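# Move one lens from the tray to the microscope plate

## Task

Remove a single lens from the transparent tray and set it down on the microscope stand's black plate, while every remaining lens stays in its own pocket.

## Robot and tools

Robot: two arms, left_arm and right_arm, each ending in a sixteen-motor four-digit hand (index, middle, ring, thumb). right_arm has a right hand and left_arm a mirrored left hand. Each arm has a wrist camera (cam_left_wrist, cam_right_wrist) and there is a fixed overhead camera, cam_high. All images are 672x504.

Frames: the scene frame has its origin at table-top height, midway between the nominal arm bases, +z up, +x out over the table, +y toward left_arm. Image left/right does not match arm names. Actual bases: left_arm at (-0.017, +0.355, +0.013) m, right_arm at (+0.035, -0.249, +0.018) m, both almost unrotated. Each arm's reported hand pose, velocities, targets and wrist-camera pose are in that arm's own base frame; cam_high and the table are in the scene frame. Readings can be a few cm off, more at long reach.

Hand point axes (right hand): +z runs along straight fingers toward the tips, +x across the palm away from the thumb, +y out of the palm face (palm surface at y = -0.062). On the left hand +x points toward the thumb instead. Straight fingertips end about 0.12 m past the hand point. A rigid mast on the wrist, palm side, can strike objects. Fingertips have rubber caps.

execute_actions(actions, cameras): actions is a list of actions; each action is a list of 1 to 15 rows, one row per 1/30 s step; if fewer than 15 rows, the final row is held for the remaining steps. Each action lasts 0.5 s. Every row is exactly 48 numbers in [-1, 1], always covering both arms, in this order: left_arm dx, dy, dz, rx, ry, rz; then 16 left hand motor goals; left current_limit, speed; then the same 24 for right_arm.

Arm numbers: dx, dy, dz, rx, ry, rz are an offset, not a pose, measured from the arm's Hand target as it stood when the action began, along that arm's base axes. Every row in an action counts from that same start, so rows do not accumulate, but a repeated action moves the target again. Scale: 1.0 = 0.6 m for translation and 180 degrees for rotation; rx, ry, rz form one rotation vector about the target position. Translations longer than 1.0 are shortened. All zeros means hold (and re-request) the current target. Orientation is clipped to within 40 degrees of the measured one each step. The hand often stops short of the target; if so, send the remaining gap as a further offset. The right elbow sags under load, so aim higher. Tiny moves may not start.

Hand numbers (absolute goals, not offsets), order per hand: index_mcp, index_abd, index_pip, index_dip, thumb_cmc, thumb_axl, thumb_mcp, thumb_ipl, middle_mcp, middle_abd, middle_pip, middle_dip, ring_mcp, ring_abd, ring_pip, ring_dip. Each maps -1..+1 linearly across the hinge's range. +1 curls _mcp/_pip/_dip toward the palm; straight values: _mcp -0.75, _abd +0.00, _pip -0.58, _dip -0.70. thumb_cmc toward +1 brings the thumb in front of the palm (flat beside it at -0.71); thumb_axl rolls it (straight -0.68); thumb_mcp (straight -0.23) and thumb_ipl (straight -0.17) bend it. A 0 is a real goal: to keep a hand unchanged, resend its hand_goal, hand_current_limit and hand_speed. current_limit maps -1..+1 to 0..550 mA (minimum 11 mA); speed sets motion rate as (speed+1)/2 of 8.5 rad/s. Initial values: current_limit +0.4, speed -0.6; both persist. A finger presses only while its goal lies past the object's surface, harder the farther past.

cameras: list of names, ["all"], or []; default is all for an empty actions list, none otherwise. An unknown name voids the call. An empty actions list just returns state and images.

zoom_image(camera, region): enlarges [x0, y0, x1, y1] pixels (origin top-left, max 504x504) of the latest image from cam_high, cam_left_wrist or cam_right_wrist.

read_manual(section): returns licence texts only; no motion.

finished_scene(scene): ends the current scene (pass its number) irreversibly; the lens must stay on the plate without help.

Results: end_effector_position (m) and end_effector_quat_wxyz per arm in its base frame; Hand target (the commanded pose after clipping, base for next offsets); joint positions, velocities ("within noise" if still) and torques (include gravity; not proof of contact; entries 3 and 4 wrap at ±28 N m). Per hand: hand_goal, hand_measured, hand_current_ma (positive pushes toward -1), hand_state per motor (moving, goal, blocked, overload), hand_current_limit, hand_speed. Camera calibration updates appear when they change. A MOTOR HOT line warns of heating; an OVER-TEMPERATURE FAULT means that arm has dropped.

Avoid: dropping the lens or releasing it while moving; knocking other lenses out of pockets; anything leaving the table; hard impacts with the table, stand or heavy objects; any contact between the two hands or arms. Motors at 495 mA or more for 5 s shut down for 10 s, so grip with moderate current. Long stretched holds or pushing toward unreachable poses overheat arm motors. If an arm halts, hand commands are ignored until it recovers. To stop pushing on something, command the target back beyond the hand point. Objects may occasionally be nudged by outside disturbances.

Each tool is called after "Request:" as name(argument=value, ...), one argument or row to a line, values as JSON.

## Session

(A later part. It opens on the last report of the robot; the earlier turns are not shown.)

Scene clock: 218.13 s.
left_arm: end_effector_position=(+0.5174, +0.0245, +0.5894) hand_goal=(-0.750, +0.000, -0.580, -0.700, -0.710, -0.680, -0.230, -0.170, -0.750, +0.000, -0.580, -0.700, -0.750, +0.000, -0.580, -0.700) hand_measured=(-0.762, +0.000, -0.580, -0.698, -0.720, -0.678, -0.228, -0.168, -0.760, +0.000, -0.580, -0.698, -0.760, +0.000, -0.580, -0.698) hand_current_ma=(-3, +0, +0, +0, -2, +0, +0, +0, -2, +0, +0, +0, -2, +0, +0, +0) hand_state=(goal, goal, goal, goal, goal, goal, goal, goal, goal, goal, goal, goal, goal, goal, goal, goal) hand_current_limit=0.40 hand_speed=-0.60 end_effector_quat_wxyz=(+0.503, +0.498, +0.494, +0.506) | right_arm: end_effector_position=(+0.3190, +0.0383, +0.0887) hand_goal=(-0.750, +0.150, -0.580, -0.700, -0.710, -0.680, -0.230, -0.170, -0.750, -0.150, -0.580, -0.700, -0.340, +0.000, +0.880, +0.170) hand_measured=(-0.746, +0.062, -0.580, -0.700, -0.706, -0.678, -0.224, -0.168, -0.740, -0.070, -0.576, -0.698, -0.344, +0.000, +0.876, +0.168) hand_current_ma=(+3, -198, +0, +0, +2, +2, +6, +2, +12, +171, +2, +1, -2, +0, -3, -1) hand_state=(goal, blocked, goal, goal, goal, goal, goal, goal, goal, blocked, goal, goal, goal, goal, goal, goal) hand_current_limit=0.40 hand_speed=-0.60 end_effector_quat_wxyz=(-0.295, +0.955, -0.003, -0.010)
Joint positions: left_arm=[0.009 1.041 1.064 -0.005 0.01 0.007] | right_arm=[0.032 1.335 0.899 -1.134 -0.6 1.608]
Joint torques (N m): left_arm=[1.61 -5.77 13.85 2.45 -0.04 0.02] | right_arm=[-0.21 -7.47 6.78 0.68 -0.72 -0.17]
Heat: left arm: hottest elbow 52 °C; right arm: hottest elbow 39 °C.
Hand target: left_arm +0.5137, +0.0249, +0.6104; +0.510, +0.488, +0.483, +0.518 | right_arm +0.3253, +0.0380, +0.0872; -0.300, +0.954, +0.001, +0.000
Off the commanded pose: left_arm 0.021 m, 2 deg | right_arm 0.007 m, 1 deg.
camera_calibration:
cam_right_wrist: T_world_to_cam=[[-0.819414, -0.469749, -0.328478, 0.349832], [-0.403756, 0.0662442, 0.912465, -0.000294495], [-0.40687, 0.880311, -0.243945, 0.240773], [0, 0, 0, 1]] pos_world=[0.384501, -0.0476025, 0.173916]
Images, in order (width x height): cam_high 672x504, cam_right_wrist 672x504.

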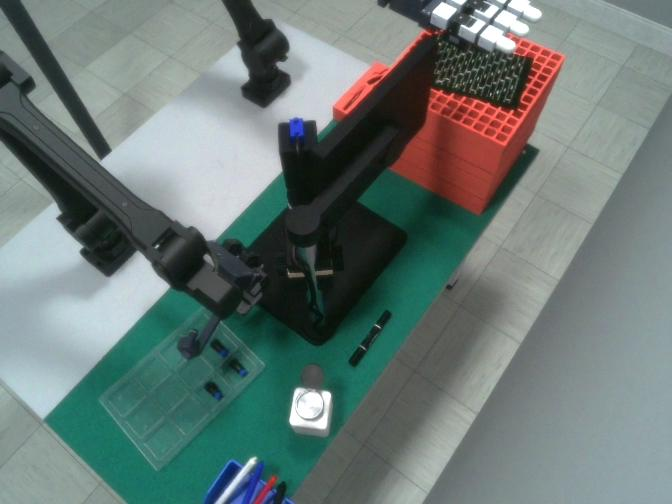

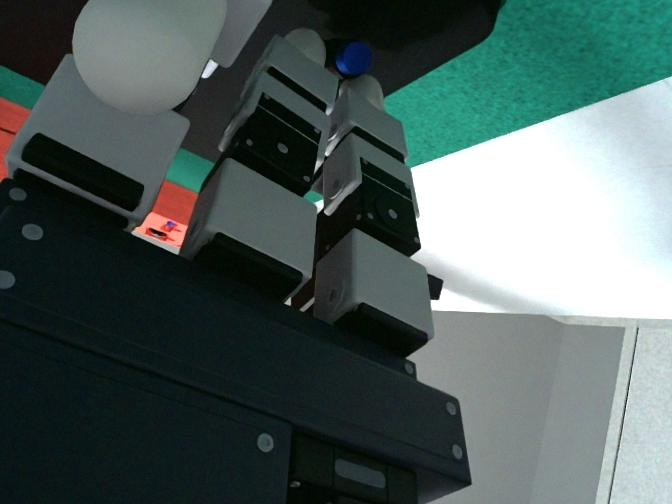

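Request:
execute_actions(
  actions=[
    [[0,0,0,0,0,0,-0.75,0,-0.58,-0.7,-0.71,-0.68,-0.23,-0.17,-0.75,0,-0.58,-0.7,-0.75,0,-0.58,-0.7,0.4,-0.6,0,0,-0.03,0,0,0,-0.75,0.15,-0.58,-0.7,-0.71,-0.68,-0.23,-0.17,-0.75,-0.15,-0.58,-0.7,-0.34,0,0.88,0.17,0.4,-0.6]],
  ],
  cameras=["cam_right_wrist"],
)

Request:
zoom_image(
  camera="cam_right_wrist",
  region=[220, 0, 460, 160],
)

Request:
execute_actions(
  actions=[
    [[0,0,0,0,0,0,-0.75,0,-0.58,-0.7,-0.71,-0.68,-0.23,-0.17,-0.75,0,-0.58,-0.7,-0.75,0,-0.58,-0.7,0.4,-0.6,0,0,-0.012,0,0,0,-0.75,0.15,-0.58,-0.7,-0.71,-0.68,-0.23,-0.17,-0.75,-0.15,-0.58,-0.7,-0.34,0,0.88,0.17,0.4,-0.6]],
  ],
  cameras=["cam_right_wrist"],
)

Request:
zoom_image(
  camera="cam_right_wrist",
  region=[220, 0, 460, 160],
)

Scene clock: 224.27 s.
left_arm: end_effector_position=(+0.5174, +0.0245, +0.5894) hand_goal=(-0.750, +0.000, -0.580, -0.700, -0.710, -0.680, -0.230, -0.170, -0.750, +0.000, -0.580, -0.700, -0.750, +0.000, -0.580, -0.700) hand_measured=(-0.762, +0.000, -0.580, -0.698, -0.720, -0.678, -0.228, -0.168, -0.760, +0.000, -0.580, -0.698, -0.760, +0.000, -0.580, -0.698) hand_current_ma=(-3, +0, +0, +0, -2, +0, +0, +0, -2, +0, +0, +0, -2, +0, +0, +0) hand_state=(goal, goal, goal, goal, goal, goal, goal, goal, goal, goal, goal, goal, goal, goal, goal, goal) hand_current_limit=0.40 hand_speed=-0.60 end_effector_quat_wxyz=(+0.503, +0.498, +0.494, +0.506) | right_arm: end_effector_position=(+0.3223, +0.0383, +0.0792) hand_goal=(-0.750, +0.150, -0.580, -0.700, -0.710, -0.680, -0.230, -0.170, -0.750, -0.150, -0.580, -0.700, -0.340, +0.000, +0.880, +0.170) hand_measured=(-0.752, +0.064, -0.584, -0.702, -0.706, -0.678, -0.224, -0.168, -0.744, -0.074, -0.578, -0.698, -0.342, +0.000, +0.876, +0.168) hand_current_ma=(-2, -191, -2, +0, +2, +2, +6, +2, +5, +161, +0, +0, -2, +0, -3, -1) hand_state=(goal, blocked, goal, goal, goal, goal, goal, goal, goal, blocked, goal, goal, goal, goal, goal, goal) hand_current_limit=0.40 hand_speed=-0.60 end_effector_quat_wxyz=(-0.297, +0.955, -0.001, -0.002)
Joint positions: left_arm=[0.009 1.041 1.064 -0.005 0.01 0.007] | right_arm=[0.03 1.344 0.881 -1.091 -0.603 1.608]
Joint torques (N m): left_arm=[1.55 -5.83 13.81 2.48 -0.05 0.01] | right_arm=[-0.15 -6.3 5.76 1.17 -0.57 -0.17]
Heat: left arm: hottest elbow 52 °C; right arm: hottest elbow 38 °C.
Hand target: left_arm +0.5137, +0.0249, +0.6104; +0.510, +0.488, +0.483, +0.518 | right_arm +0.3253, +0.0380, +0.0692; -0.300, +0.954, +0.001, +0.000
Off the commanded pose: left_arm 0.021 m, 2 deg | right_arm 0.010 m, 1 deg.
camera_calibration:
cam_right_wrist: T_world_to_cam=[[-0.815277, -0.466743, -0.342746, 0.349046], [-0.4176, 0.0638469, 0.906385, 0.0148076], [-0.401166, 0.882085, -0.246965, 0.238158], [0, 0, 0, 1]] pos_world=[0.386294, -0.0481061, 0.165029]
Images, in order (width x height): cam_right_wrist 672x504.

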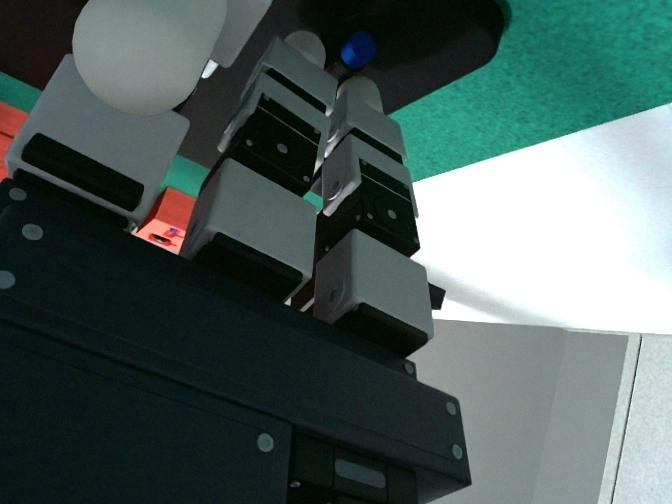

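Scaled by 2.100 from the camera's 672x504 image, which has a finer 960x720 frame.

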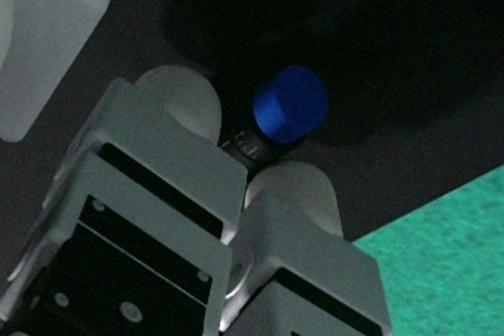

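Scene clock: 225.07 s.
left_arm: end_effector_position=(+0.5174, +0.0245, +0.5894) hand_goal=(-0.750, +0.000, -0.580, -0.700, -0.710, -0.680, -0.230, -0.170, -0.750, +0.000, -0.580, -0.700, -0.750, +0.000, -0.580, -0.700) hand_measured=(-0.762, +0.000, -0.580, -0.698, -0.720, -0.678, -0.228, -0.168, -0.760, +0.000, -0.580, -0.698, -0.760, +0.000, -0.580, -0.698) hand_current_ma=(-3, +0, +0, +0, -2, +0, +0, +0, -2, +0, +0, +0, -2, +0, +0, +0) hand_state=(goal, goal, goal, goal, goal, goal, goal, goal, goal, goal, goal, goal, goal, goal, goal, goal) hand_current_limit=0.40 hand_speed=-0.60 end_effector_quat_wxyz=(+0.503, +0.498, +0.494, +0.506) | right_arm: end_effector_position=(+0.3231, +0.0394, +0.0768) hand_goal=(-0.750, +0.150, -0.580, -0.700, -0.710, -0.680, -0.230, -0.170, -0.750, -0.150, -0.580, -0.700, -0.340, +0.000, +0.880, +0.170) hand_measured=(-0.762, +0.064, -0.588, -0.704, -0.706, -0.678, -0.224, -0.168, -0.752, -0.074, -0.584, -0.702, -0.342, +0.000, +0.876, +0.168) hand_current_ma=(-14, -191, -8, -2, +2, +2, +6, +2, -1, +160, -2, +0, -2, +0, -3, -1) hand_state=(goal, blocked, goal, goal, goal, goal, goal, goal, goal, blocked, goal, goal, goal, goal, goal, goal) hand_current_limit=0.40 hand_speed=-0.60 end_effector_quat_wxyz=(-0.300, +0.954, -0.005, +0.001)
Joint positions: left_arm=[0.009 1.041 1.064 -0.005 0.01 0.007] | right_arm=[0.029 1.345 0.875 -1.074 -0.609 1.618]
Joint torques (N m): left_arm=[1.55 -5.95 13.81 2.47 -0.05 0.01] | right_arm=[-0.26 -5.42 5.34 1.33 -0.37 -0.18]
Heat: left arm: hottest elbow 52 °C; right arm: hottest elbow 38 °C.
Hand target: left_arm +0.5137, +0.0249, +0.6104; +0.510, +0.488, +0.483, +0.518 | right_arm +0.3253, +0.0380, +0.0620; -0.300, +0.954, +0.001, +0.000
Off the commanded pose: left_arm 0.021 m, 2 deg | right_arm 0.015 m, 1 deg.
camera_calibration:
cam_right_wrist: T_world_to_cam=[[-0.817645, -0.457782, -0.349131, 0.350336], [-0.420866, 0.0614757, 0.905037, 0.0183942], [-0.392846, 0.886937, -0.24293, 0.233684], [0, 0, 0, 1]] pos_world=[0.385994, -0.0480161, 0.162435]
Images, in order (width x height): cam_right_wrist 672x504.

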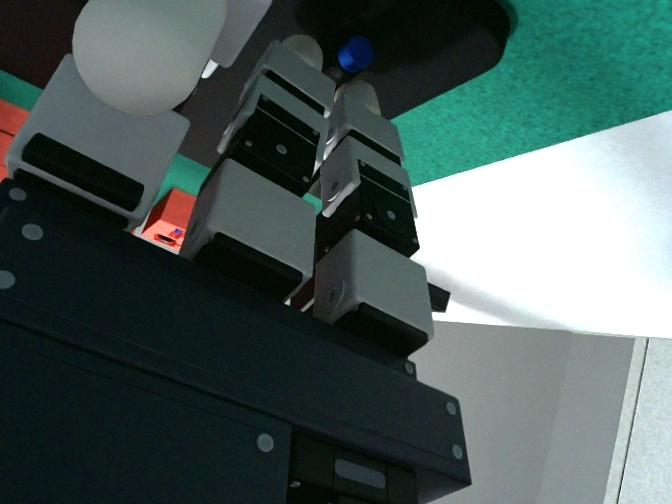

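Scaled by 2.100 from the camera's 672x504 image, which has a finer 960x720 frame.

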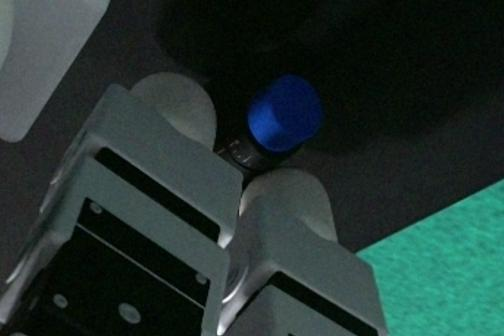

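Request:
execute_actions(
  actions=[
    [[0,0,0,0,0,0,-0.75,0,-0.58,-0.7,-0.71,-0.68,-0.23,-0.17,-0.75,0,-0.58,-0.7,-0.75,0,-0.58,-0.7,0.4,-0.6,0,0,0.02,0,0,0,-0.75,0.15,-0.58,-0.7,-0.71,-0.68,-0.23,-0.17,-0.75,-0.15,-0.58,-0.7,-0.34,0,0.88,0.17,0.4,-0.9]],
  ],
  cameras=["cam_right_wrist"],
)

Request:
zoom_image(
  camera="cam_right_wrist",
  region=[280, 0, 430, 100],
)

Scene clock: 233.57 s.
left_arm: end_effector_position=(+0.5174, +0.0245, +0.5894) hand_goal=(-0.750, +0.000, -0.580, -0.700, -0.710, -0.680, -0.230, -0.170, -0.750, +0.000, -0.580, -0.700, -0.750, +0.000, -0.580, -0.700) hand_measured=(-0.762, +0.000, -0.580, -0.698, -0.720, -0.678, -0.228, -0.168, -0.760, +0.000, -0.580, -0.698, -0.760, +0.000, -0.580, -0.698) hand_current_ma=(-3, +0, +0, +0, -2, +0, +0, +0, -2, +0, +0, +0, -2, +0, +0, +0) hand_state=(goal, goal, goal, goal, goal, goal, goal, goal, goal, goal, goal, goal, goal, goal, goal, goal) hand_current_limit=0.40 hand_speed=-0.60 end_effector_quat_wxyz=(+0.503, +0.498, +0.494, +0.506) | right_arm: end_effector_position=(+0.3231, +0.0394, +0.0768) hand_goal=(-0.750, +0.150, -0.580, -0.700, -0.710, -0.680, -0.230, -0.170, -0.750, -0.150, -0.580, -0.700, -0.340, +0.000, +0.880, +0.170) hand_measured=(-0.762, +0.064, -0.588, -0.704, -0.706, -0.678, -0.224, -0.168, -0.752, -0.074, -0.584, -0.702, -0.342, +0.000, +0.876, +0.168) hand_current_ma=(-14, -191, -8, -2, +2, +2, +6, +2, -1, +160, -2, +0, -2, +0, -3, -1) hand_state=(goal, blocked, goal, goal, goal, goal, goal, goal, goal, blocked, goal, goal, goal, goal, goal, goal) hand_current_limit=0.40 hand_speed=-0.90 end_effector_quat_wxyz=(-0.300, +0.954, -0.005, +0.001)
Joint positions: left_arm=[0.009 1.041 1.064 -0.005 0.01 0.007] | right_arm=[0.029 1.345 0.875 -1.074 -0.609 1.618]
Joint torques (N m): left_arm=[1.67 -5.95 13.85 2.48 -0.06 0.01] | right_arm=[-0.15 -6.71 6.83 -0.08 -0.38 -0.18]
Heat: left arm: hottest elbow 52 °C; right arm: hottest elbow 38 °C.
Hand target: left_arm +0.5137, +0.0249, +0.6104; +0.510, +0.488, +0.483, +0.518 | right_arm +0.3253, +0.0380, +0.0740; -0.300, +0.954, +0.001, +0.000
Off the commanded pose: left_arm 0.021 m, 2 deg | right_arm 0.004 m, 1 deg.
camera_calibration:
cam_right_wrist: T_world_to_cam=[[-0.817645, -0.457782, -0.349131, 0.350336], [-0.420866, 0.0614757, 0.905037, 0.0183942], [-0.392846, 0.886937, -0.24293, 0.233684], [0, 0, 0, 1]] pos_world=[0.385994, -0.0480161, 0.162435]
Images, in order (width x height): cam_right_wrist 672x504.

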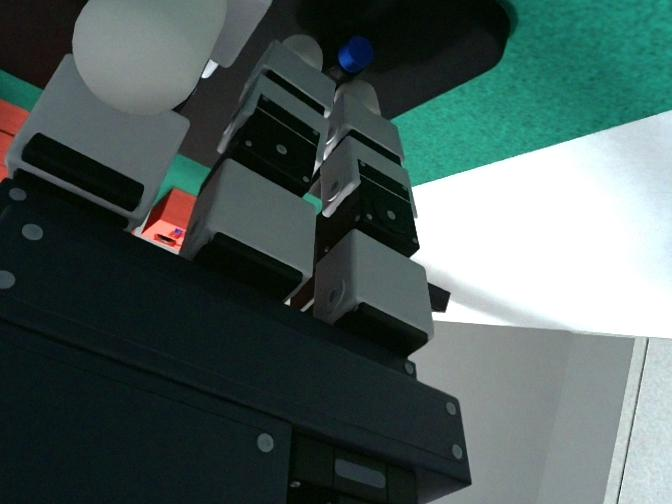

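Scaled by 3.360 from the camera's 672x504 image, which has a finer 960x720 frame.

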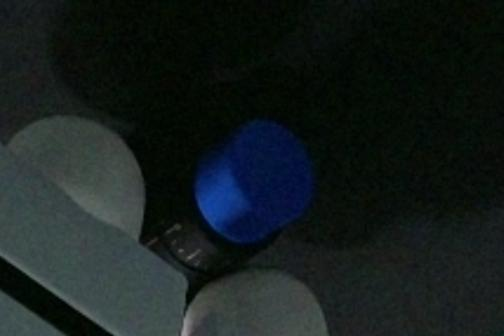

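Request:
execute_actions(
  actions=[
    [[0,0,0,0,0,0,-0.75,0,-0.58,-0.7,-0.71,-0.68,-0.23,-0.17,-0.75,0,-0.58,-0.7,-0.75,0,-0.58,-0.7,0.4,-0.6,0,0,0,0,0,0,-0.75,0.06,-0.58,-0.7,-0.71,-0.68,-0.23,-0.17,-0.75,-0.065,-0.58,-0.7,-0.34,0,0.88,0.17,0.4,-0.9],[0,0,0,0,0,0,-0.75,0,-0.58,-0.7,-0.71,-0.68,-0.23,-0.17,-0.75,0,-0.58,-0.7,-0.75,0,-0.58,-0.7,0.4,-0.6,0,0,0,0,0,0,-0.75,0.0,-0.58,-0.7,-0.71,-0.68,-0.23,-0.17,-0.75,0,-0.58,-0.7,-0.34,0,0.88,0.17,0.4,-0.97]],
    [[0,0,0,0,0,0,-0.75,0,-0.58,-0.7,-0.71,-0.68,-0.23,-0.17,-0.75,0,-0.58,-0.7,-0.75,0,-0.58,-0.7,0.4,-0.6,0,0,0,0,0,0,-0.75,-0.02,-0.58,-0.7,-0.71,-0.68,-0.23,-0.17,-0.75,0.02,-0.58,-0.7,-0.34,0,0.88,0.17,0.4,-0.97]],
  ],
  cameras=["cam_right_wrist"],
)

Request:
zoom_image(
  camera="cam_right_wrist",
  region=[240, 0, 440, 133],
)

Scene clock: 238.27 s.
left_arm: end_effector_position=(+0.5174, +0.0245, +0.5894) hand_goal=(-0.750, +0.000, -0.580, -0.700, -0.710, -0.680, -0.230, -0.170, -0.750, +0.000, -0.580, -0.700, -0.750, +0.000, -0.580, -0.700) hand_measured=(-0.762, +0.000, -0.580, -0.698, -0.720, -0.678, -0.228, -0.168, -0.760, +0.000, -0.580, -0.698, -0.760, +0.000, -0.580, -0.698) hand_current_ma=(-3, +0, +0, +0, -2, +0, +0, +0, -2, +0, +0, +0, -2, +0, +0, +0) hand_state=(goal, goal, goal, goal, goal, goal, goal, goal, goal, goal, goal, goal, goal, goal, goal, goal) hand_current_limit=0.40 hand_speed=-0.60 end_effector_quat_wxyz=(+0.503, +0.498, +0.494, +0.506) | right_arm: end_effector_position=(+0.3239, +0.0393, +0.0767) hand_goal=(-0.750, -0.020, -0.580, -0.700, -0.710, -0.680, -0.230, -0.170, -0.750, +0.020, -0.580, -0.700, -0.340, +0.000, +0.880, +0.170) hand_measured=(-0.746, -0.016, -0.582, -0.702, -0.706, -0.678, -0.224, -0.168, -0.746, +0.018, -0.582, -0.702, -0.342, +0.000, +0.876, +0.168) hand_current_ma=(+3, +2, +0, -2, +3, +2, +6, +2, +3, -2, +0, -1, -2, +0, -3, -1) hand_state=(goal, goal, goal, goal, goal, goal, goal, goal, goal, goal, goal, goal, goal, goal, goal, goal) hand_current_limit=0.40 hand_speed=-0.97 end_effector_quat_wxyz=(-0.300, +0.954, +0.000, +0.003)
Joint positions: left_arm=[0.009 1.041 1.064 -0.005 0.01 0.007] | right_arm=[0.029 1.345 0.875 -1.074 -0.609 1.608]
Joint torques (N m): left_arm=[1.61 -5.89 13.82 2.43 -0.05 0.01] | right_arm=[-0.26 -6.89 6.83 -0.12 -0.38 -0.17]
Heat: left arm: hottest elbow 53 °C; right arm: hottest elbow 38 °C.
Hand target: left_arm +0.5137, +0.0249, +0.6104; +0.510, +0.488, +0.483, +0.518 | right_arm +0.3253, +0.0380, +0.0740; -0.300, +0.954, +0.001, +0.000
Off the commanded pose: left_arm 0.021 m, 2 deg | right_arm 0.003 m, 0 deg.
camera_calibration:
cam_right_wrist: T_world_to_cam=[[-0.81229, -0.463971, -0.353435, 0.349693], [-0.426128, 0.0583338, 0.90278, 0.0208627], [-0.398246, 0.883928, -0.245095, 0.236151], [0, 0, 0, 1]] pos_world=[0.386989, -0.0477101, 0.162639]
Images, in order (width x height): cam_right_wrist 672x504.

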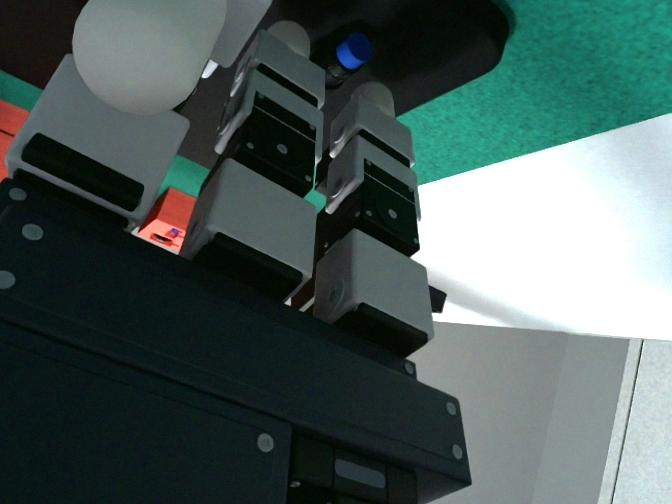

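Scaled by 2.520 from the camera's 672x504 image, which has a finer 960x720 frame.

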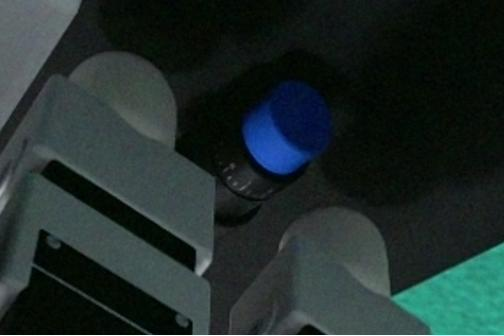

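Request:
execute_actions(
  actions=[
    [[0,0,0,0,0,0,-0.75,0,-0.58,-0.7,-0.71,-0.68,-0.23,-0.17,-0.75,0,-0.58,-0.7,-0.75,0,-0.58,-0.7,0.4,-0.6,0,0,0.02,0,0,0,-0.75,-0.05,-0.58,-0.7,-0.71,-0.68,-0.23,-0.17,-0.75,0.05,-0.58,-0.7,-0.34,0,0.88,0.17,0.4,-0.9],[0,0,0,0,0,0,-0.75,0,-0.58,-0.7,-0.71,-0.68,-0.23,-0.17,-0.75,0,-0.58,-0.7,-0.75,0,-0.58,-0.7,0.4,-0.6,0,-0.03,0.06,0,0,0,-0.75,-0.05,-0.58,-0.7,-0.71,-0.68,-0.23,-0.17,-0.75,0.05,-0.58,-0.7,-0.34,0,0.88,0.17,0.4,-0.9]],
    [[0,0,0,0,0,0,-0.75,0,-0.58,-0.7,-0.71,-0.68,-0.23,-0.17,-0.75,0,-0.58,-0.7,-0.75,0,-0.58,-0.7,0.4,-0.6,0,-0.06,0.07,0,0,0,-0.75,0,-0.58,-0.7,-0.71,-0.68,-0.23,-0.17,-0.75,0,-0.58,-0.7,-0.34,0,0.88,0.17,0.4,-0.6]],
    [[0,0,0,0,0,0,-0.75,0,-0.58,-0.7,-0.71,-0.68,-0.23,-0.17,-0.75,0,-0.58,-0.7,-0.75,0,-0.58,-0.7,0.4,-0.6,0,-0.1,0.05,-0.05,0,0,-0.75,0,-0.58,-0.7,-0.71,-0.68,-0.23,-0.17,-0.75,0,-0.58,-0.7,-0.34,0,0.88,0.17,0.4,-0.6]],
  ],
  cameras=["cam_high","cam_right_wrist"],
)

Request:
zoom_image(
  camera="cam_high",
  region=[120, 220, 340, 440],
)

Request:
zoom_image(
  camera="cam_right_wrist",
  region=[200, 0, 536, 240],
)

Scene clock: 243.83 s.
left_arm: end_effector_position=(+0.5174, +0.0245, +0.5894) hand_goal=(-0.750, +0.000, -0.580, -0.700, -0.710, -0.680, -0.230, -0.170, -0.750, +0.000, -0.580, -0.700, -0.750, +0.000, -0.580, -0.700) hand_measured=(-0.762, +0.000, -0.580, -0.698, -0.720, -0.678, -0.228, -0.168, -0.760, +0.000, -0.580, -0.698, -0.760, +0.000, -0.580, -0.698) hand_current_ma=(-3, +0, +0, +0, -2, +0, +0, +0, -2, +0, +0, +0, -2, +0, +0, +0) hand_state=(goal, goal, goal, goal, goal, goal, goal, goal, goal, goal, goal, goal, goal, goal, goal, goal) hand_current_limit=0.40 hand_speed=-0.60 end_effector_quat_wxyz=(+0.503, +0.498, +0.494, +0.506) | right_arm: end_effector_position=(+0.3118, -0.0718, +0.1632) hand_goal=(-0.750, +0.000, -0.580, -0.700, -0.710, -0.680, -0.230, -0.170, -0.750, +0.000, -0.580, -0.700, -0.340, +0.000, +0.880, +0.170) hand_measured=(-0.744, -0.002, -0.580, -0.702, -0.706, -0.678, -0.224, -0.168, -0.744, +0.004, -0.580, -0.702, -0.342, +0.000, +0.876, +0.168) hand_current_ma=(+5, -1, +0, -2, +3, +2, +6, +2, +5, +2, +0, -1, -1, +0, -3, -1) hand_state=(goal, goal, goal, goal, goal, goal, goal, goal, goal, goal, goal, goal, goal, goal, goal, goal) hand_current_limit=0.40 hand_speed=-0.60 end_effector_quat_wxyz=(-0.227, +0.974, -0.007, -0.016)
Joint positions: left_arm=[0.009 1.041 1.064 -0.005 0.01 0.007] | right_arm=[-0.208 1.3 1.077 -1.479 -0.44 1.348]
Joint torques (N m): left_arm=[1.55 -5.83 13.83 2.47 -0.04 0.02] | right_arm=[-0.09 -7.71 11.07 -0.96 -0.17 -0.22]
Heat: left arm: hottest elbow 53 °C; right arm: hottest elbow 38 °C.
Hand target: left_arm +0.5137, +0.0249, +0.6104; +0.510, +0.488, +0.483, +0.518 | right_arm +0.3253, -0.0760, +0.1821; -0.225, +0.974, +0.001, +0.000
Off the commanded pose: left_arm 0.021 m, 2 deg | right_arm 0.023 m, 2 deg.
camera_calibration:
cam_right_wrist: T_world_to_cam=[[-0.825265, -0.508275, -0.246159, 0.30219], [-0.389389, 0.196418, 0.899887, -0.0569059], [-0.40904, 0.838497, -0.360013, 0.3696], [0, 0, 0, 1]] pos_world=[0.378409, -0.145136, 0.258656]
Images, in order (width x height): cam_high 672x504, cam_right_wrist 672x504.

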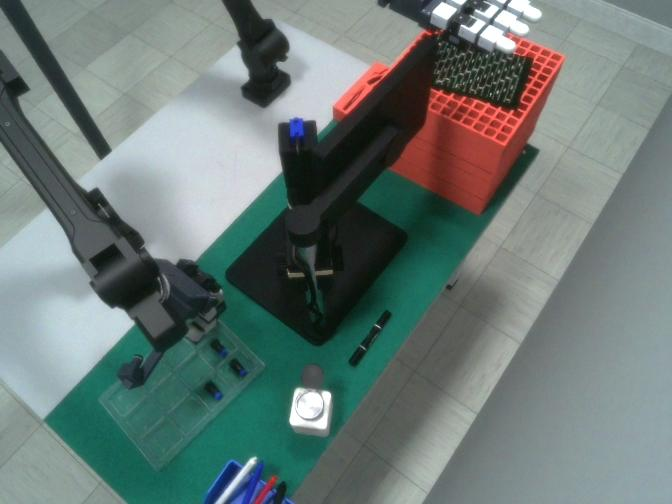

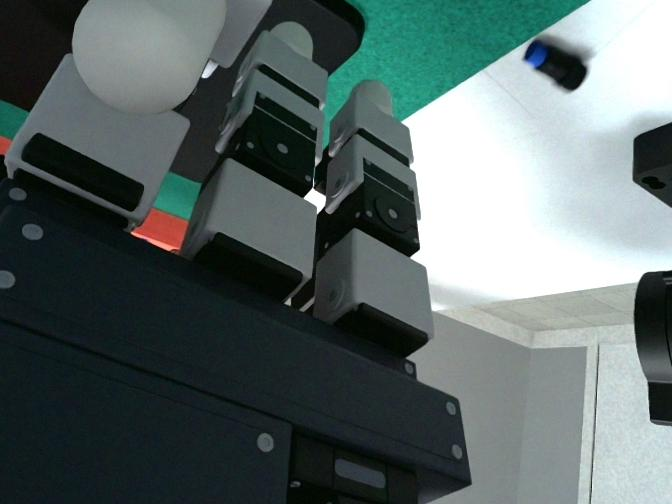

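Scaled by 2.291 from the camera's 672x504 image, which has a finer 960x720 frame.

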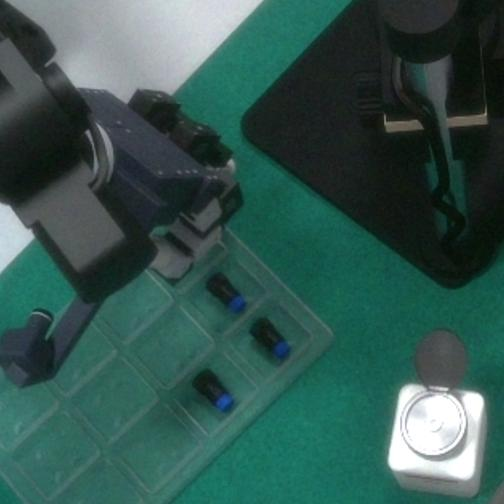

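Scaled by 1.500 from the camera's 672x504 image, which has a finer 960x720 frame.

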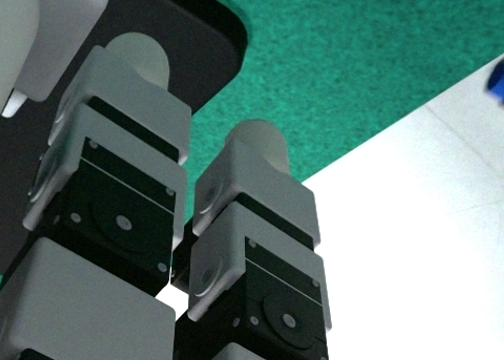

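Request:
execute_actions(
  actions=[],
)

Scene clock: 245.43 s.
left_arm: end_effector_position=(+0.5174, +0.0245, +0.5894) hand_goal=(-0.750, +0.000, -0.580, -0.700, -0.710, -0.680, -0.230, -0.170, -0.750, +0.000, -0.580, -0.700, -0.750, +0.000, -0.580, -0.700) hand_measured=(-0.762, +0.000, -0.580, -0.698, -0.720, -0.678, -0.228, -0.168, -0.760, +0.000, -0.580, -0.698, -0.760, +0.000, -0.580, -0.698) hand_current_ma=(-3, +0, +0, +0, -2, +0, +0, +0, -2, +0, +0, +0, -2, +0, +0, +0) hand_state=(goal, goal, goal, goal, goal, goal, goal, goal, goal, goal, goal, goal, goal, goal, goal, goal) hand_current_limit=0.40 hand_speed=-0.60 end_effector_quat_wxyz=(+0.503, +0.498, +0.494, +0.506) | right_arm: end_effector_position=(+0.3118, -0.0718, +0.1632) hand_goal=(-0.750, +0.000, -0.580, -0.700, -0.710, -0.680, -0.230, -0.170, -0.750, +0.000, -0.580, -0.700, -0.340, +0.000, +0.880, +0.170) hand_measured=(-0.744, -0.002, -0.580, -0.702, -0.706, -0.678, -0.224, -0.168, -0.744, +0.004, -0.580, -0.702, -0.342, +0.000, +0.876, +0.168) hand_current_ma=(+5, -1, +0, -2, +3, +2, +6, +2, +5, +2, +0, -1, -1, +0, -3, -1) hand_state=(goal, goal, goal, goal, goal, goal, goal, goal, goal, goal, goal, goal, goal, goal, goal, goal) hand_current_limit=0.40 hand_speed=-0.60 end_effector_quat_wxyz=(-0.227, +0.974, -0.007, -0.016)
Joint positions: left_arm=[0.009 1.041 1.064 -0.005 0.01 0.007] | right_arm=[-0.208 1.3 1.077 -1.479 -0.44 1.348]
Joint velocities: within noise
Joint torques (N m): left_arm=[1.55 -5.95 13.83 2.47 -0.05 0.01] | right_arm=[-0.15 -7.59 11.06 -0.92 -0.18 -0.22]
Heat: left arm: hottest elbow 53 °C; right arm: hottest elbow 38 °C.
Hand target: left_arm +0.5137, +0.0249, +0.6104; +0.510, +0.488, +0.483, +0.518 | right_arm +0.3253, -0.0760, +0.1821; -0.225, +0.974, +0.001, +0.000
Off the commanded pose: left_arm 0.021 m, 2 deg | right_arm 0.023 m, 2 deg.
camera_calibration:
cam_right_wrist: T_world_to_cam=[[-0.825265, -0.508275, -0.246159, 0.30219], [-0.389389, 0.196418, 0.899887, -0.0569059], [-0.40904, 0.838497, -0.360013, 0.3696], [0, 0, 0, 1]] pos_world=[0.378409, -0.145136, 0.258656]

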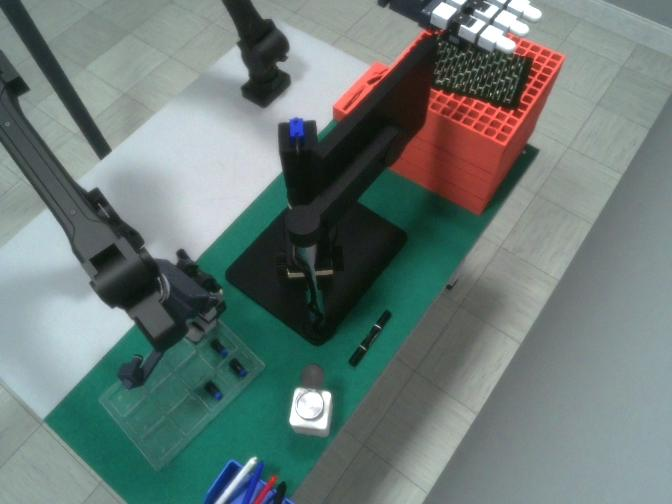

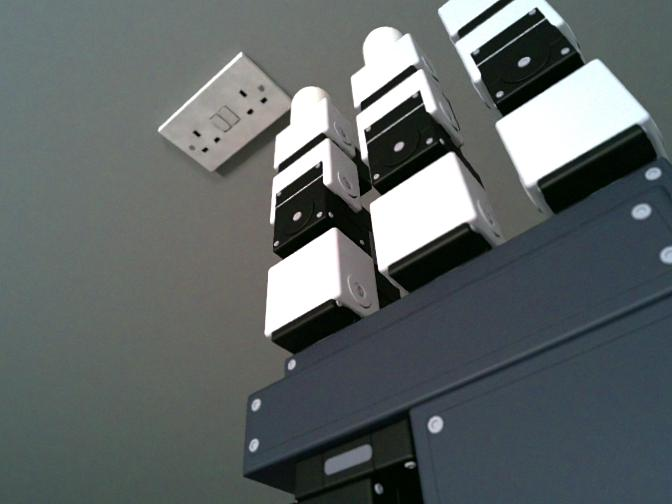

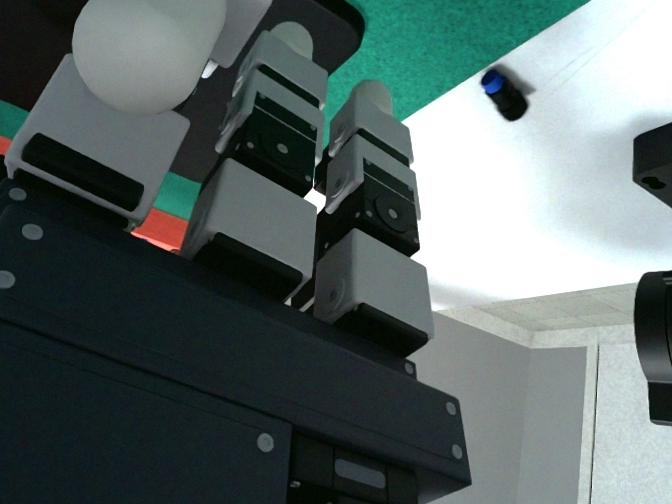

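Request:
execute_actions(
  actions=[],
)

Scene clock: 252.37 s.
left_arm: end_effector_position=(+0.5174, +0.0245, +0.5894) hand_goal=(-0.750, +0.000, -0.580, -0.700, -0.710, -0.680, -0.230, -0.170, -0.750, +0.000, -0.580, -0.700, -0.750, +0.000, -0.580, -0.700) hand_measured=(-0.762, +0.000, -0.580, -0.698, -0.720, -0.678, -0.228, -0.168, -0.760, +0.000, -0.580, -0.698, -0.760, +0.000, -0.580, -0.698) hand_current_ma=(-3, +0, +0, +0, -2, +0, +0, +0, -2, +0, +0, +0, -2, +0, +0, +0) hand_state=(goal, goal, goal, goal, goal, goal, goal, goal, goal, goal, goal, goal, goal, goal, goal, goal) hand_current_limit=0.40 hand_speed=-0.60 end_effector_quat_wxyz=(+0.503, +0.498, +0.494, +0.506) | right_arm: end_effector_position=(+0.3118, -0.0718, +0.1632) hand_goal=(-0.750, +0.000, -0.580, -0.700, -0.710, -0.680, -0.230, -0.170, -0.750, +0.000, -0.580, -0.700, -0.340, +0.000, +0.880, +0.170) hand_measured=(-0.744, -0.002, -0.580, -0.702, -0.706, -0.678, -0.224, -0.168, -0.744, +0.004, -0.580, -0.702, -0.342, +0.000, +0.876, +0.168) hand_current_ma=(+5, -1, +0, -2, +3, +2, +6, +2, +5, +2, +0, -1, -1, +0, -3, -1) hand_state=(goal, goal, goal, goal, goal, goal, goal, goal, goal, goal, goal, goal, goal, goal, goal, goal) hand_current_limit=0.40 hand_speed=-0.60 end_effector_quat_wxyz=(-0.227, +0.974, -0.007, -0.016)
Joint positions: left_arm=[0.009 1.041 1.064 -0.005 0.01 0.007] | right_arm=[-0.208 1.3 1.077 -1.479 -0.44 1.348]
Joint velocities: within noise
Joint torques (N m): left_arm=[1.61 -5.77 13.83 2.48 -0.05 0.02] | right_arm=[-0.15 -7.88 11.06 -0.96 -0.18 -0.21]
Heat: left arm: hottest elbow 53 °C; right arm: hottest elbow 39 °C.
Hand target: left_arm +0.5137, +0.0249, +0.6104; +0.510, +0.488, +0.483, +0.518 | right_arm +0.3253, -0.0760, +0.1821; -0.225, +0.974, +0.001, +0.000
Off the commanded pose: left_arm 0.021 m, 2 deg | right_arm 0.023 m, 2 deg.
camera_calibration:
cam_right_wrist: T_world_to_cam=[[-0.825265, -0.508275, -0.246159, 0.30219], [-0.389389, 0.196418, 0.899887, -0.0569059], [-0.40904, 0.838497, -0.360013, 0.3696], [0, 0, 0, 1]] pos_world=[0.378409, -0.145136, 0.258656]

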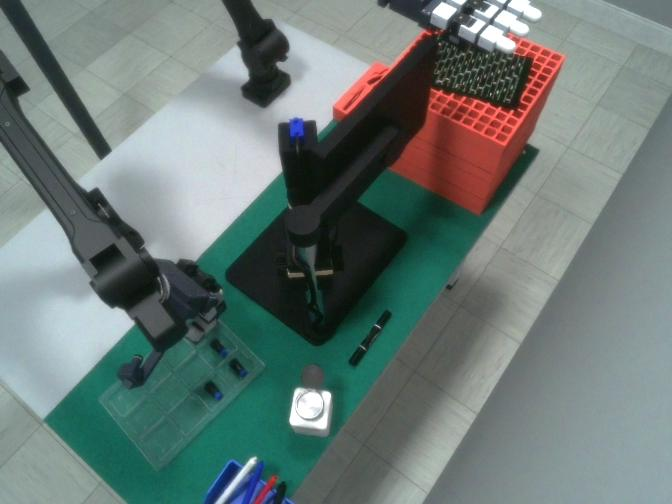

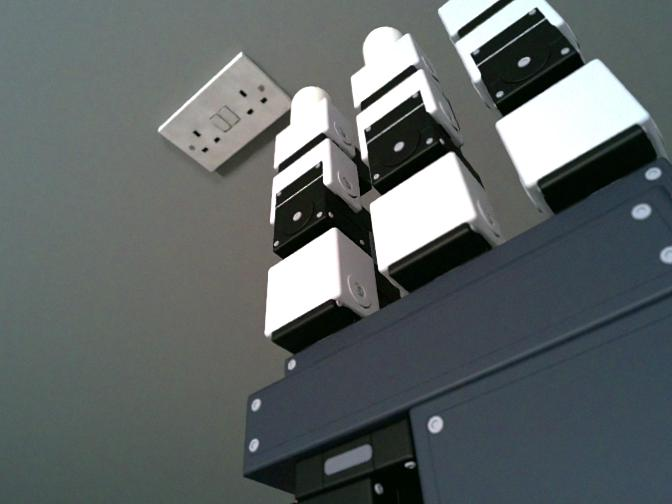

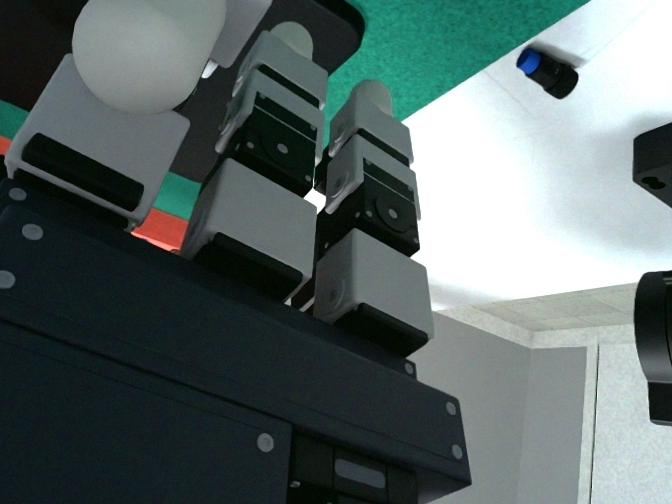

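Request:
execute_actions(
  actions=[
    [[0,0,0,0,0,0,-0.75,0,-0.58,-0.7,-0.71,-0.68,-0.23,-0.17,-0.75,0,-0.58,-0.7,-0.75,0,-0.58,-0.7,0.4,-0.6,-0.02,-0.03,0.03,0,0,0,-0.75,0,-0.58,-0.7,-0.71,-0.68,-0.23,-0.17,-0.75,0,-0.58,-0.7,-0.34,0,0.88,0.17,0.4,-0.6]],
  ],
  cameras=["cam_right_wrist"],
)

Request:
execute_actions(
  actions=[],
  cameras=["cam_right_wrist"],
)

Scene clock: 263.63 s.
left_arm: end_effector_position=(+0.5174, +0.0245, +0.5894) hand_goal=(-0.750, +0.000, -0.580, -0.700, -0.710, -0.680, -0.230, -0.170, -0.750, +0.000, -0.580, -0.700, -0.750, +0.000, -0.580, -0.700) hand_measured=(-0.762, +0.000, -0.580, -0.698, -0.720, -0.678, -0.228, -0.168, -0.760, +0.000, -0.580, -0.698, -0.760, +0.000, -0.580, -0.698) hand_current_ma=(-3, +0, +0, +0, -2, +0, +0, +0, -2, +0, +0, +0, -2, +0, +0, +0) hand_state=(goal, goal, goal, goal, goal, goal, goal, goal, goal, goal, goal, goal, goal, goal, goal, goal) hand_current_limit=0.40 hand_speed=-0.60 end_effector_quat_wxyz=(+0.503, +0.498, +0.494, +0.506) | right_arm: end_effector_position=(+0.3011, -0.0898, +0.1778) hand_goal=(-0.750, +0.000, -0.580, -0.700, -0.710, -0.680, -0.230, -0.170, -0.750, +0.000, -0.580, -0.700, -0.340, +0.000, +0.880, +0.170) hand_measured=(-0.744, -0.002, -0.580, -0.702, -0.706, -0.678, -0.224, -0.168, -0.744, +0.004, -0.580, -0.702, -0.342, +0.000, +0.876, +0.168) hand_current_ma=(+5, -1, +0, -2, +3, +2, +6, +2, +5, +2, +0, -1, -1, +0, -3, -1) hand_state=(goal, goal, goal, goal, goal, goal, goal, goal, goal, goal, goal, goal, goal, goal, goal, goal) hand_current_limit=0.40 hand_speed=-0.60 end_effector_quat_wxyz=(-0.228, +0.974, -0.007, -0.021)
Joint positions: left_arm=[0.009 1.041 1.064 -0.005 0.01 0.007] | right_arm=[-0.265 1.288 1.103 -1.554 -0.431 1.283]
Joint torques (N m): left_arm=[1.44 -5.77 13.85 2.48 -0.04 0.01] | right_arm=[-0.15 -8.41 11.11 -1.06 -0.26 -0.21]
Heat: left arm: hottest elbow 53 °C; right arm: hottest elbow 39 °C.
Hand target: left_arm +0.5137, +0.0249, +0.6104; +0.510, +0.488, +0.483, +0.518 | right_arm +0.3133, -0.0940, +0.2000; -0.225, +0.974, +0.001, +0.000
Off the commanded pose: left_arm 0.021 m, 2 deg | right_arm 0.026 m, 3 deg.
camera_calibration:
cam_right_wrist: T_world_to_cam=[[-0.826512, -0.509436, -0.239486, 0.28691], [-0.381456, 0.194, 0.9038, -0.0740343], [-0.413968, 0.838355, -0.354671, 0.386066], [0, 0, 0, 1]] pos_world=[0.368713, -0.163135, 0.27255]
Images, in order (width x height): cam_right_wrist 672x504.

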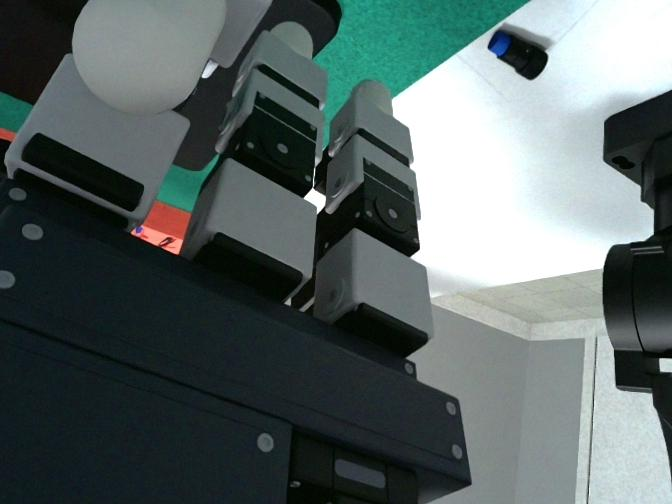

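Scene clock: 263.63 s.
left_arm: end_effector_position=(+0.5174, +0.0245, +0.5894) hand_goal=(-0.750, +0.000, -0.580, -0.700, -0.710, -0.680, -0.230, -0.170, -0.750, +0.000, -0.580, -0.700, -0.750, +0.000, -0.580, -0.700) hand_measured=(-0.762, +0.000, -0.580, -0.698, -0.720, -0.678, -0.228, -0.168, -0.760, +0.000, -0.580, -0.698, -0.760, +0.000, -0.580, -0.698) hand_current_ma=(-3, +0, +0, +0, -2, +0, +0, +0, -2, +0, +0, +0, -2, +0, +0, +0) hand_state=(goal, goal, goal, goal, goal, goal, goal, goal, goal, goal, goal, goal, goal, goal, goal, goal) hand_current_limit=0.40 hand_speed=-0.60 end_effector_quat_wxyz=(+0.503, +0.498, +0.494, +0.506) | right_arm: end_effector_position=(+0.3011, -0.0898, +0.1778) hand_goal=(-0.750, +0.000, -0.580, -0.700, -0.710, -0.680, -0.230, -0.170, -0.750, +0.000, -0.580, -0.700, -0.340, +0.000, +0.880, +0.170) hand_measured=(-0.744, -0.002, -0.580, -0.702, -0.706, -0.678, -0.224, -0.168, -0.744, +0.004, -0.580, -0.702, -0.342, +0.000, +0.876, +0.168) hand_current_ma=(+5, -1, +0, -2, +3, +2, +6, +2, +5, +2, +0, -1, -1, +0, -3, -1) hand_state=(goal, goal, goal, goal, goal, goal, goal, goal, goal, goal, goal, goal, goal, goal, goal, goal) hand_current_limit=0.40 hand_speed=-0.60 end_effector_quat_wxyz=(-0.228, +0.974, -0.007, -0.021)
Joint positions: left_arm=[0.009 1.041 1.064 -0.005 0.01 0.007] | right_arm=[-0.265 1.288 1.103 -1.554 -0.431 1.283]
Joint velocities: within noise
Joint torques (N m): left_arm=[1.44 -5.77 13.85 2.48 -0.04 0.01] | right_arm=[-0.15 -8.41 11.11 -1.06 -0.26 -0.21]
Heat: left arm: hottest elbow 53 °C; right arm: hottest elbow 39 °C.
Hand target: left_arm +0.5137, +0.0249, +0.6104; +0.510, +0.488, +0.483, +0.518 | right_arm +0.3133, -0.0940, +0.2000; -0.225, +0.974, +0.001, +0.000
Off the commanded pose: left_arm 0.021 m, 2 deg | right_arm 0.026 m, 3 deg.
camera_calibration:
cam_right_wrist: T_world_to_cam=[[-0.826512, -0.509436, -0.239486, 0.28691], [-0.381456, 0.194, 0.9038, -0.0740343], [-0.413968, 0.838355, -0.354671, 0.386066], [0, 0, 0, 1]] pos_world=[0.368713, -0.163135, 0.27255]
Images, in order (width x height): cam_right_wrist 672x504.

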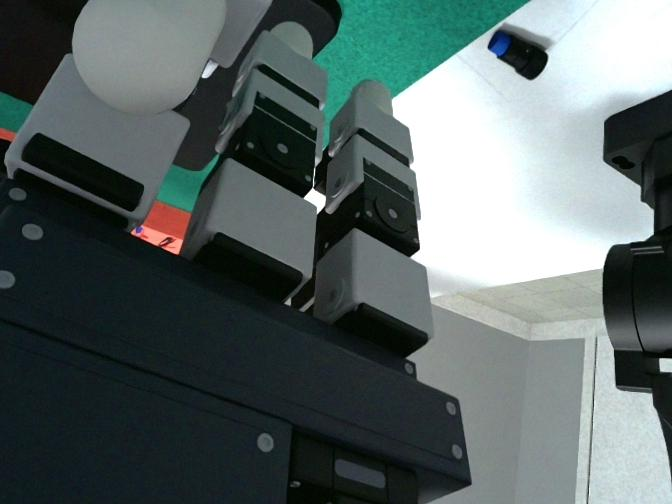

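Request:
execute_actions(
  actions=[
    [[0,0,0,0,0,0,-0.75,0,-0.58,-0.7,-0.71,-0.68,-0.23,-0.17,-0.75,0,-0.58,-0.7,-0.75,0,-0.58,-0.7,0.4,-0.6,-0.038,0.084,-0.011,-0.0365,-0.0399,0.1725,-0.75,0,-0.58,-0.7,-0.71,-0.68,-0.23,-0.17,-0.75,0,-0.58,-0.7,-0.34,0,0.88,0.17,0.4,-0.6]],
    [[0,0,0,0,0,0,-0.75,0,-0.58,-0.7,-0.71,-0.68,-0.23,-0.17,-0.75,0,-0.58,-0.7,-0.75,0,-0.58,-0.7,0.4,-0.6,-0.038,0.084,-0.011,-0.0365,-0.0399,0.1725,-0.75,0,-0.58,-0.7,-0.71,-0.68,-0.23,-0.17,-0.75,0,-0.58,-0.7,-0.34,0,0.88,0.17,0.4,-0.6]],
    [[0,0,0,0,0,0,-0.75,0,-0.58,-0.7,-0.71,-0.68,-0.23,-0.17,-0.75,0,-0.58,-0.7,-0.75,0,-0.58,-0.7,0.4,-0.6,-0.038,0.084,-0.011,-0.0365,-0.0399,0.1725,-0.75,0,-0.58,-0.7,-0.71,-0.68,-0.23,-0.17,-0.75,0,-0.58,-0.7,-0.34,0,0.88,0.17,0.4,-0.6]],
  ],
  cameras=["cam_high","cam_right_wrist"],
)

Scene clock: 274.07 s.
left_arm: end_effector_position=(+0.5174, +0.0245, +0.5894) hand_goal=(-0.750, +0.000, -0.580, -0.700, -0.710, -0.680, -0.230, -0.170, -0.750, +0.000, -0.580, -0.700, -0.750, +0.000, -0.580, -0.700) hand_measured=(-0.762, +0.000, -0.580, -0.698, -0.720, -0.678, -0.228, -0.168, -0.760, +0.000, -0.580, -0.698, -0.760, +0.000, -0.580, -0.698) hand_current_ma=(-3, +0, +0, +0, -2, +0, +0, +0, -2, +0, +0, +0, -2, +0, +0, +0) hand_state=(goal, goal, goal, goal, goal, goal, goal, goal, goal, goal, goal, goal, goal, goal, goal, goal) hand_current_limit=0.40 hand_speed=-0.60 end_effector_quat_wxyz=(+0.503, +0.498, +0.494, +0.506) | right_arm: end_effector_position=(+0.2414, +0.0552, +0.1813) hand_goal=(-0.750, +0.000, -0.580, -0.700, -0.710, -0.680, -0.230, -0.170, -0.750, +0.000, -0.580, -0.700, -0.340, +0.000, +0.880, +0.170) hand_measured=(-0.748, +0.000, -0.580, -0.702, -0.708, -0.678, -0.224, -0.168, -0.748, +0.002, -0.580, -0.702, -0.344, +0.000, +0.876, +0.168) hand_current_ma=(+1, +0, +0, -2, +1, +2, +6, +2, +2, +1, +0, -1, -3, +0, -3, -1) hand_state=(goal, goal, goal, goal, goal, goal, goal, goal, goal, goal, goal, goal, goal, goal, goal, goal) hand_current_limit=0.40 hand_speed=-0.60 end_effector_quat_wxyz=(-0.007, +0.682, +0.731, -0.006)
Joint positions: left_arm=[0.009 1.041 1.064 -0.005 0.01 0.007] | right_arm=[0.428 0.757 0.732 -1.562 -0.009 0.358]
Joint torques (N m): left_arm=[1.61 -5.95 13.83 2.48 -0.06 0.02] | right_arm=[0.62 -0.85 7.06 0.84 0.27 -0.24]
Heat: left arm: hottest elbow 53 °C; right arm: hottest elbow 40 °C.
Hand target: left_arm +0.5137, +0.0249, +0.6104; +0.510, +0.488, +0.483, +0.518 | right_arm +0.2449, +0.0572, +0.1802; +0.000, +0.675, +0.738, +0.001
Off the commanded pose: left_arm 0.021 m, 2 deg | right_arm 0.004 m, 2 deg.
camera_calibration:
cam_right_wrist: T_world_to_cam=[[0.636447, -0.770607, -0.033154, -0.0638037], [-0.521158, -0.461318, 0.718039, -0.0244565], [-0.568621, -0.439715, -0.695213, 0.410721], [0, 0, 0, 1]] pos_world=[0.261406, 0.12015, 0.300984]
Images, in order (width x height): cam_high 672x504, cam_right_wrist 672x504.

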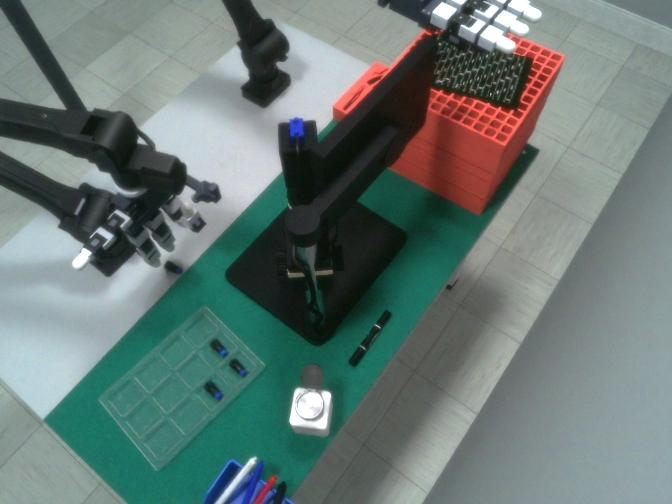

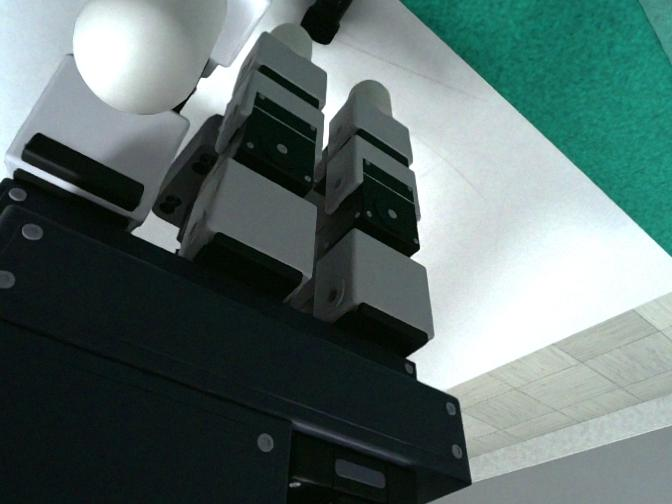

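Request:
execute_actions(
  actions=[
    [[0,0,0,0,0,0,-0.75,0,-0.58,-0.7,-0.71,-0.68,-0.23,-0.17,-0.75,0,-0.58,-0.7,-0.75,0,-0.58,-0.7,0.4,-0.6,0,0,-0.05,0,0,0,-0.75,-0.04,-0.58,-0.7,-0.71,-0.68,-0.23,-0.17,-0.75,0.04,-0.58,-0.7,-0.34,0,0.88,0.17,0.4,-0.6],[0,0,0,0,0,0,-0.75,0,-0.58,-0.7,-0.71,-0.68,-0.23,-0.17,-0.75,0,-0.58,-0.7,-0.75,0,-0.58,-0.7,0.4,-0.6,0,0,-0.09,0,0,0,-0.75,-0.04,-0.58,-0.7,-0.71,-0.68,-0.23,-0.17,-0.75,0.04,-0.58,-0.7,-0.34,0,0.88,0.17,0.4,-0.6]],
  ],
  cameras=["cam_high","cam_right_wrist"],
)

Request:
zoom_image(
  camera="cam_right_wrist",
  region=[240, 0, 440, 133],
)

Scene clock: 278.30 s.
left_arm: end_effector_position=(+0.5174, +0.0245, +0.5894) hand_goal=(-0.750, +0.000, -0.580, -0.700, -0.710, -0.680, -0.230, -0.170, -0.750, +0.000, -0.580, -0.700, -0.750, +0.000, -0.580, -0.700) hand_measured=(-0.762, +0.000, -0.580, -0.698, -0.720, -0.678, -0.228, -0.168, -0.760, +0.000, -0.580, -0.698, -0.760, +0.000, -0.580, -0.698) hand_current_ma=(-3, +0, +0, +0, -2, +0, +0, +0, -2, +0, +0, +0, -2, +0, +0, +0) hand_state=(goal, goal, goal, goal, goal, goal, goal, goal, goal, goal, goal, goal, goal, goal, goal, goal) hand_current_limit=0.40 hand_speed=-0.60 end_effector_quat_wxyz=(+0.503, +0.498, +0.494, +0.506) | right_arm: end_effector_position=(+0.2395, +0.0546, +0.1270) hand_goal=(-0.750, -0.040, -0.580, -0.700, -0.710, -0.680, -0.230, -0.170, -0.750, +0.040, -0.580, -0.700, -0.340, +0.000, +0.880, +0.170) hand_measured=(-0.748, -0.036, -0.580, -0.702, -0.708, -0.678, -0.224, -0.168, -0.748, +0.038, -0.580, -0.702, -0.344, +0.000, +0.876, +0.168) hand_current_ma=(+1, +2, +0, -2, +1, +2, +6, +2, +1, -2, +0, -1, -3, +0, -3, -1) hand_state=(goal, goal, goal, goal, goal, goal, goal, goal, goal, goal, goal, goal, goal, goal, goal, goal) hand_current_limit=0.40 hand_speed=-0.60 end_effector_quat_wxyz=(-0.006, +0.681, +0.732, -0.003)
Joint positions: left_arm=[0.009 1.041 1.064 -0.005 0.01 0.007] | right_arm=[0.428 0.764 0.591 -1.409 -0.009 0.355]
Joint torques (N m): left_arm=[1.61 -5.83 13.82 2.5 -0.05 0.01] | right_arm=[0.44 0.38 7.43 0.87 0.22 -0.25]
Heat: left arm: hottest elbow 53 °C; right arm: hottest elbow 39 °C.
Hand target: left_arm +0.5137, +0.0249, +0.6104; +0.510, +0.488, +0.483, +0.518 | right_arm +0.2449, +0.0572, +0.1262; +0.000, +0.675, +0.738, +0.001
Off the commanded pose: left_arm 0.021 m, 2 deg | right_arm 0.006 m, 1 deg.
camera_calibration:
cam_right_wrist: T_world_to_cam=[[0.638943, -0.768598, -0.031773, -0.0657983], [-0.523295, -0.464553, 0.71439, 0.0144042], [-0.563839, -0.439828, -0.699026, 0.370893], [0, 0, 0, 1]] pos_world=[0.258703, 0.119248, 0.246883]
Images, in order (width x height): cam_high 672x504, cam_right_wrist 672x504.

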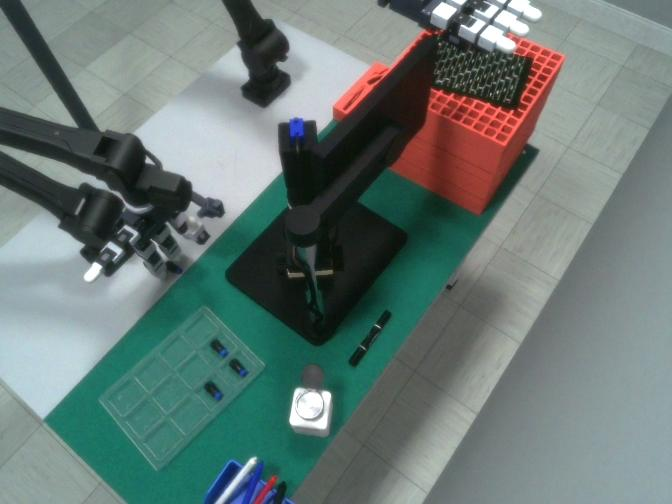

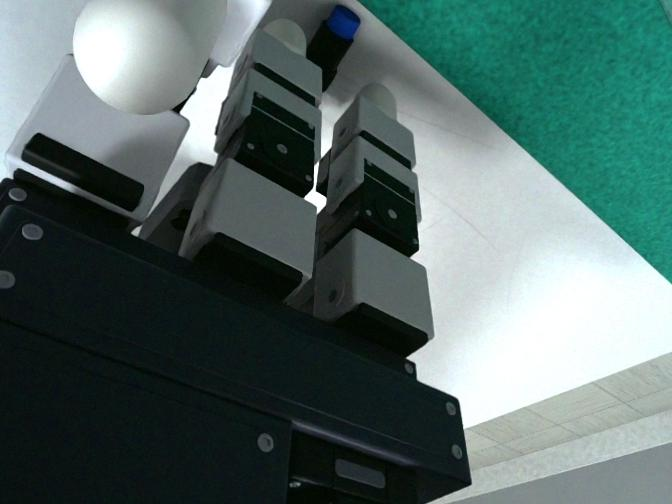

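Scaled by 2.520 from the camera's 672x504 image, which has a finer 960x720 frame.

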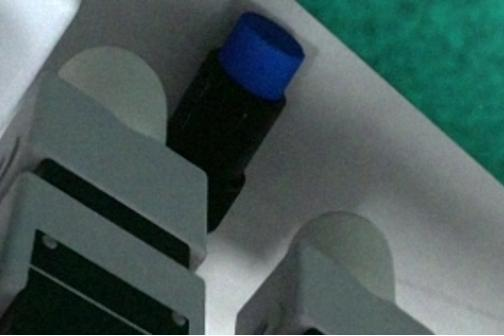

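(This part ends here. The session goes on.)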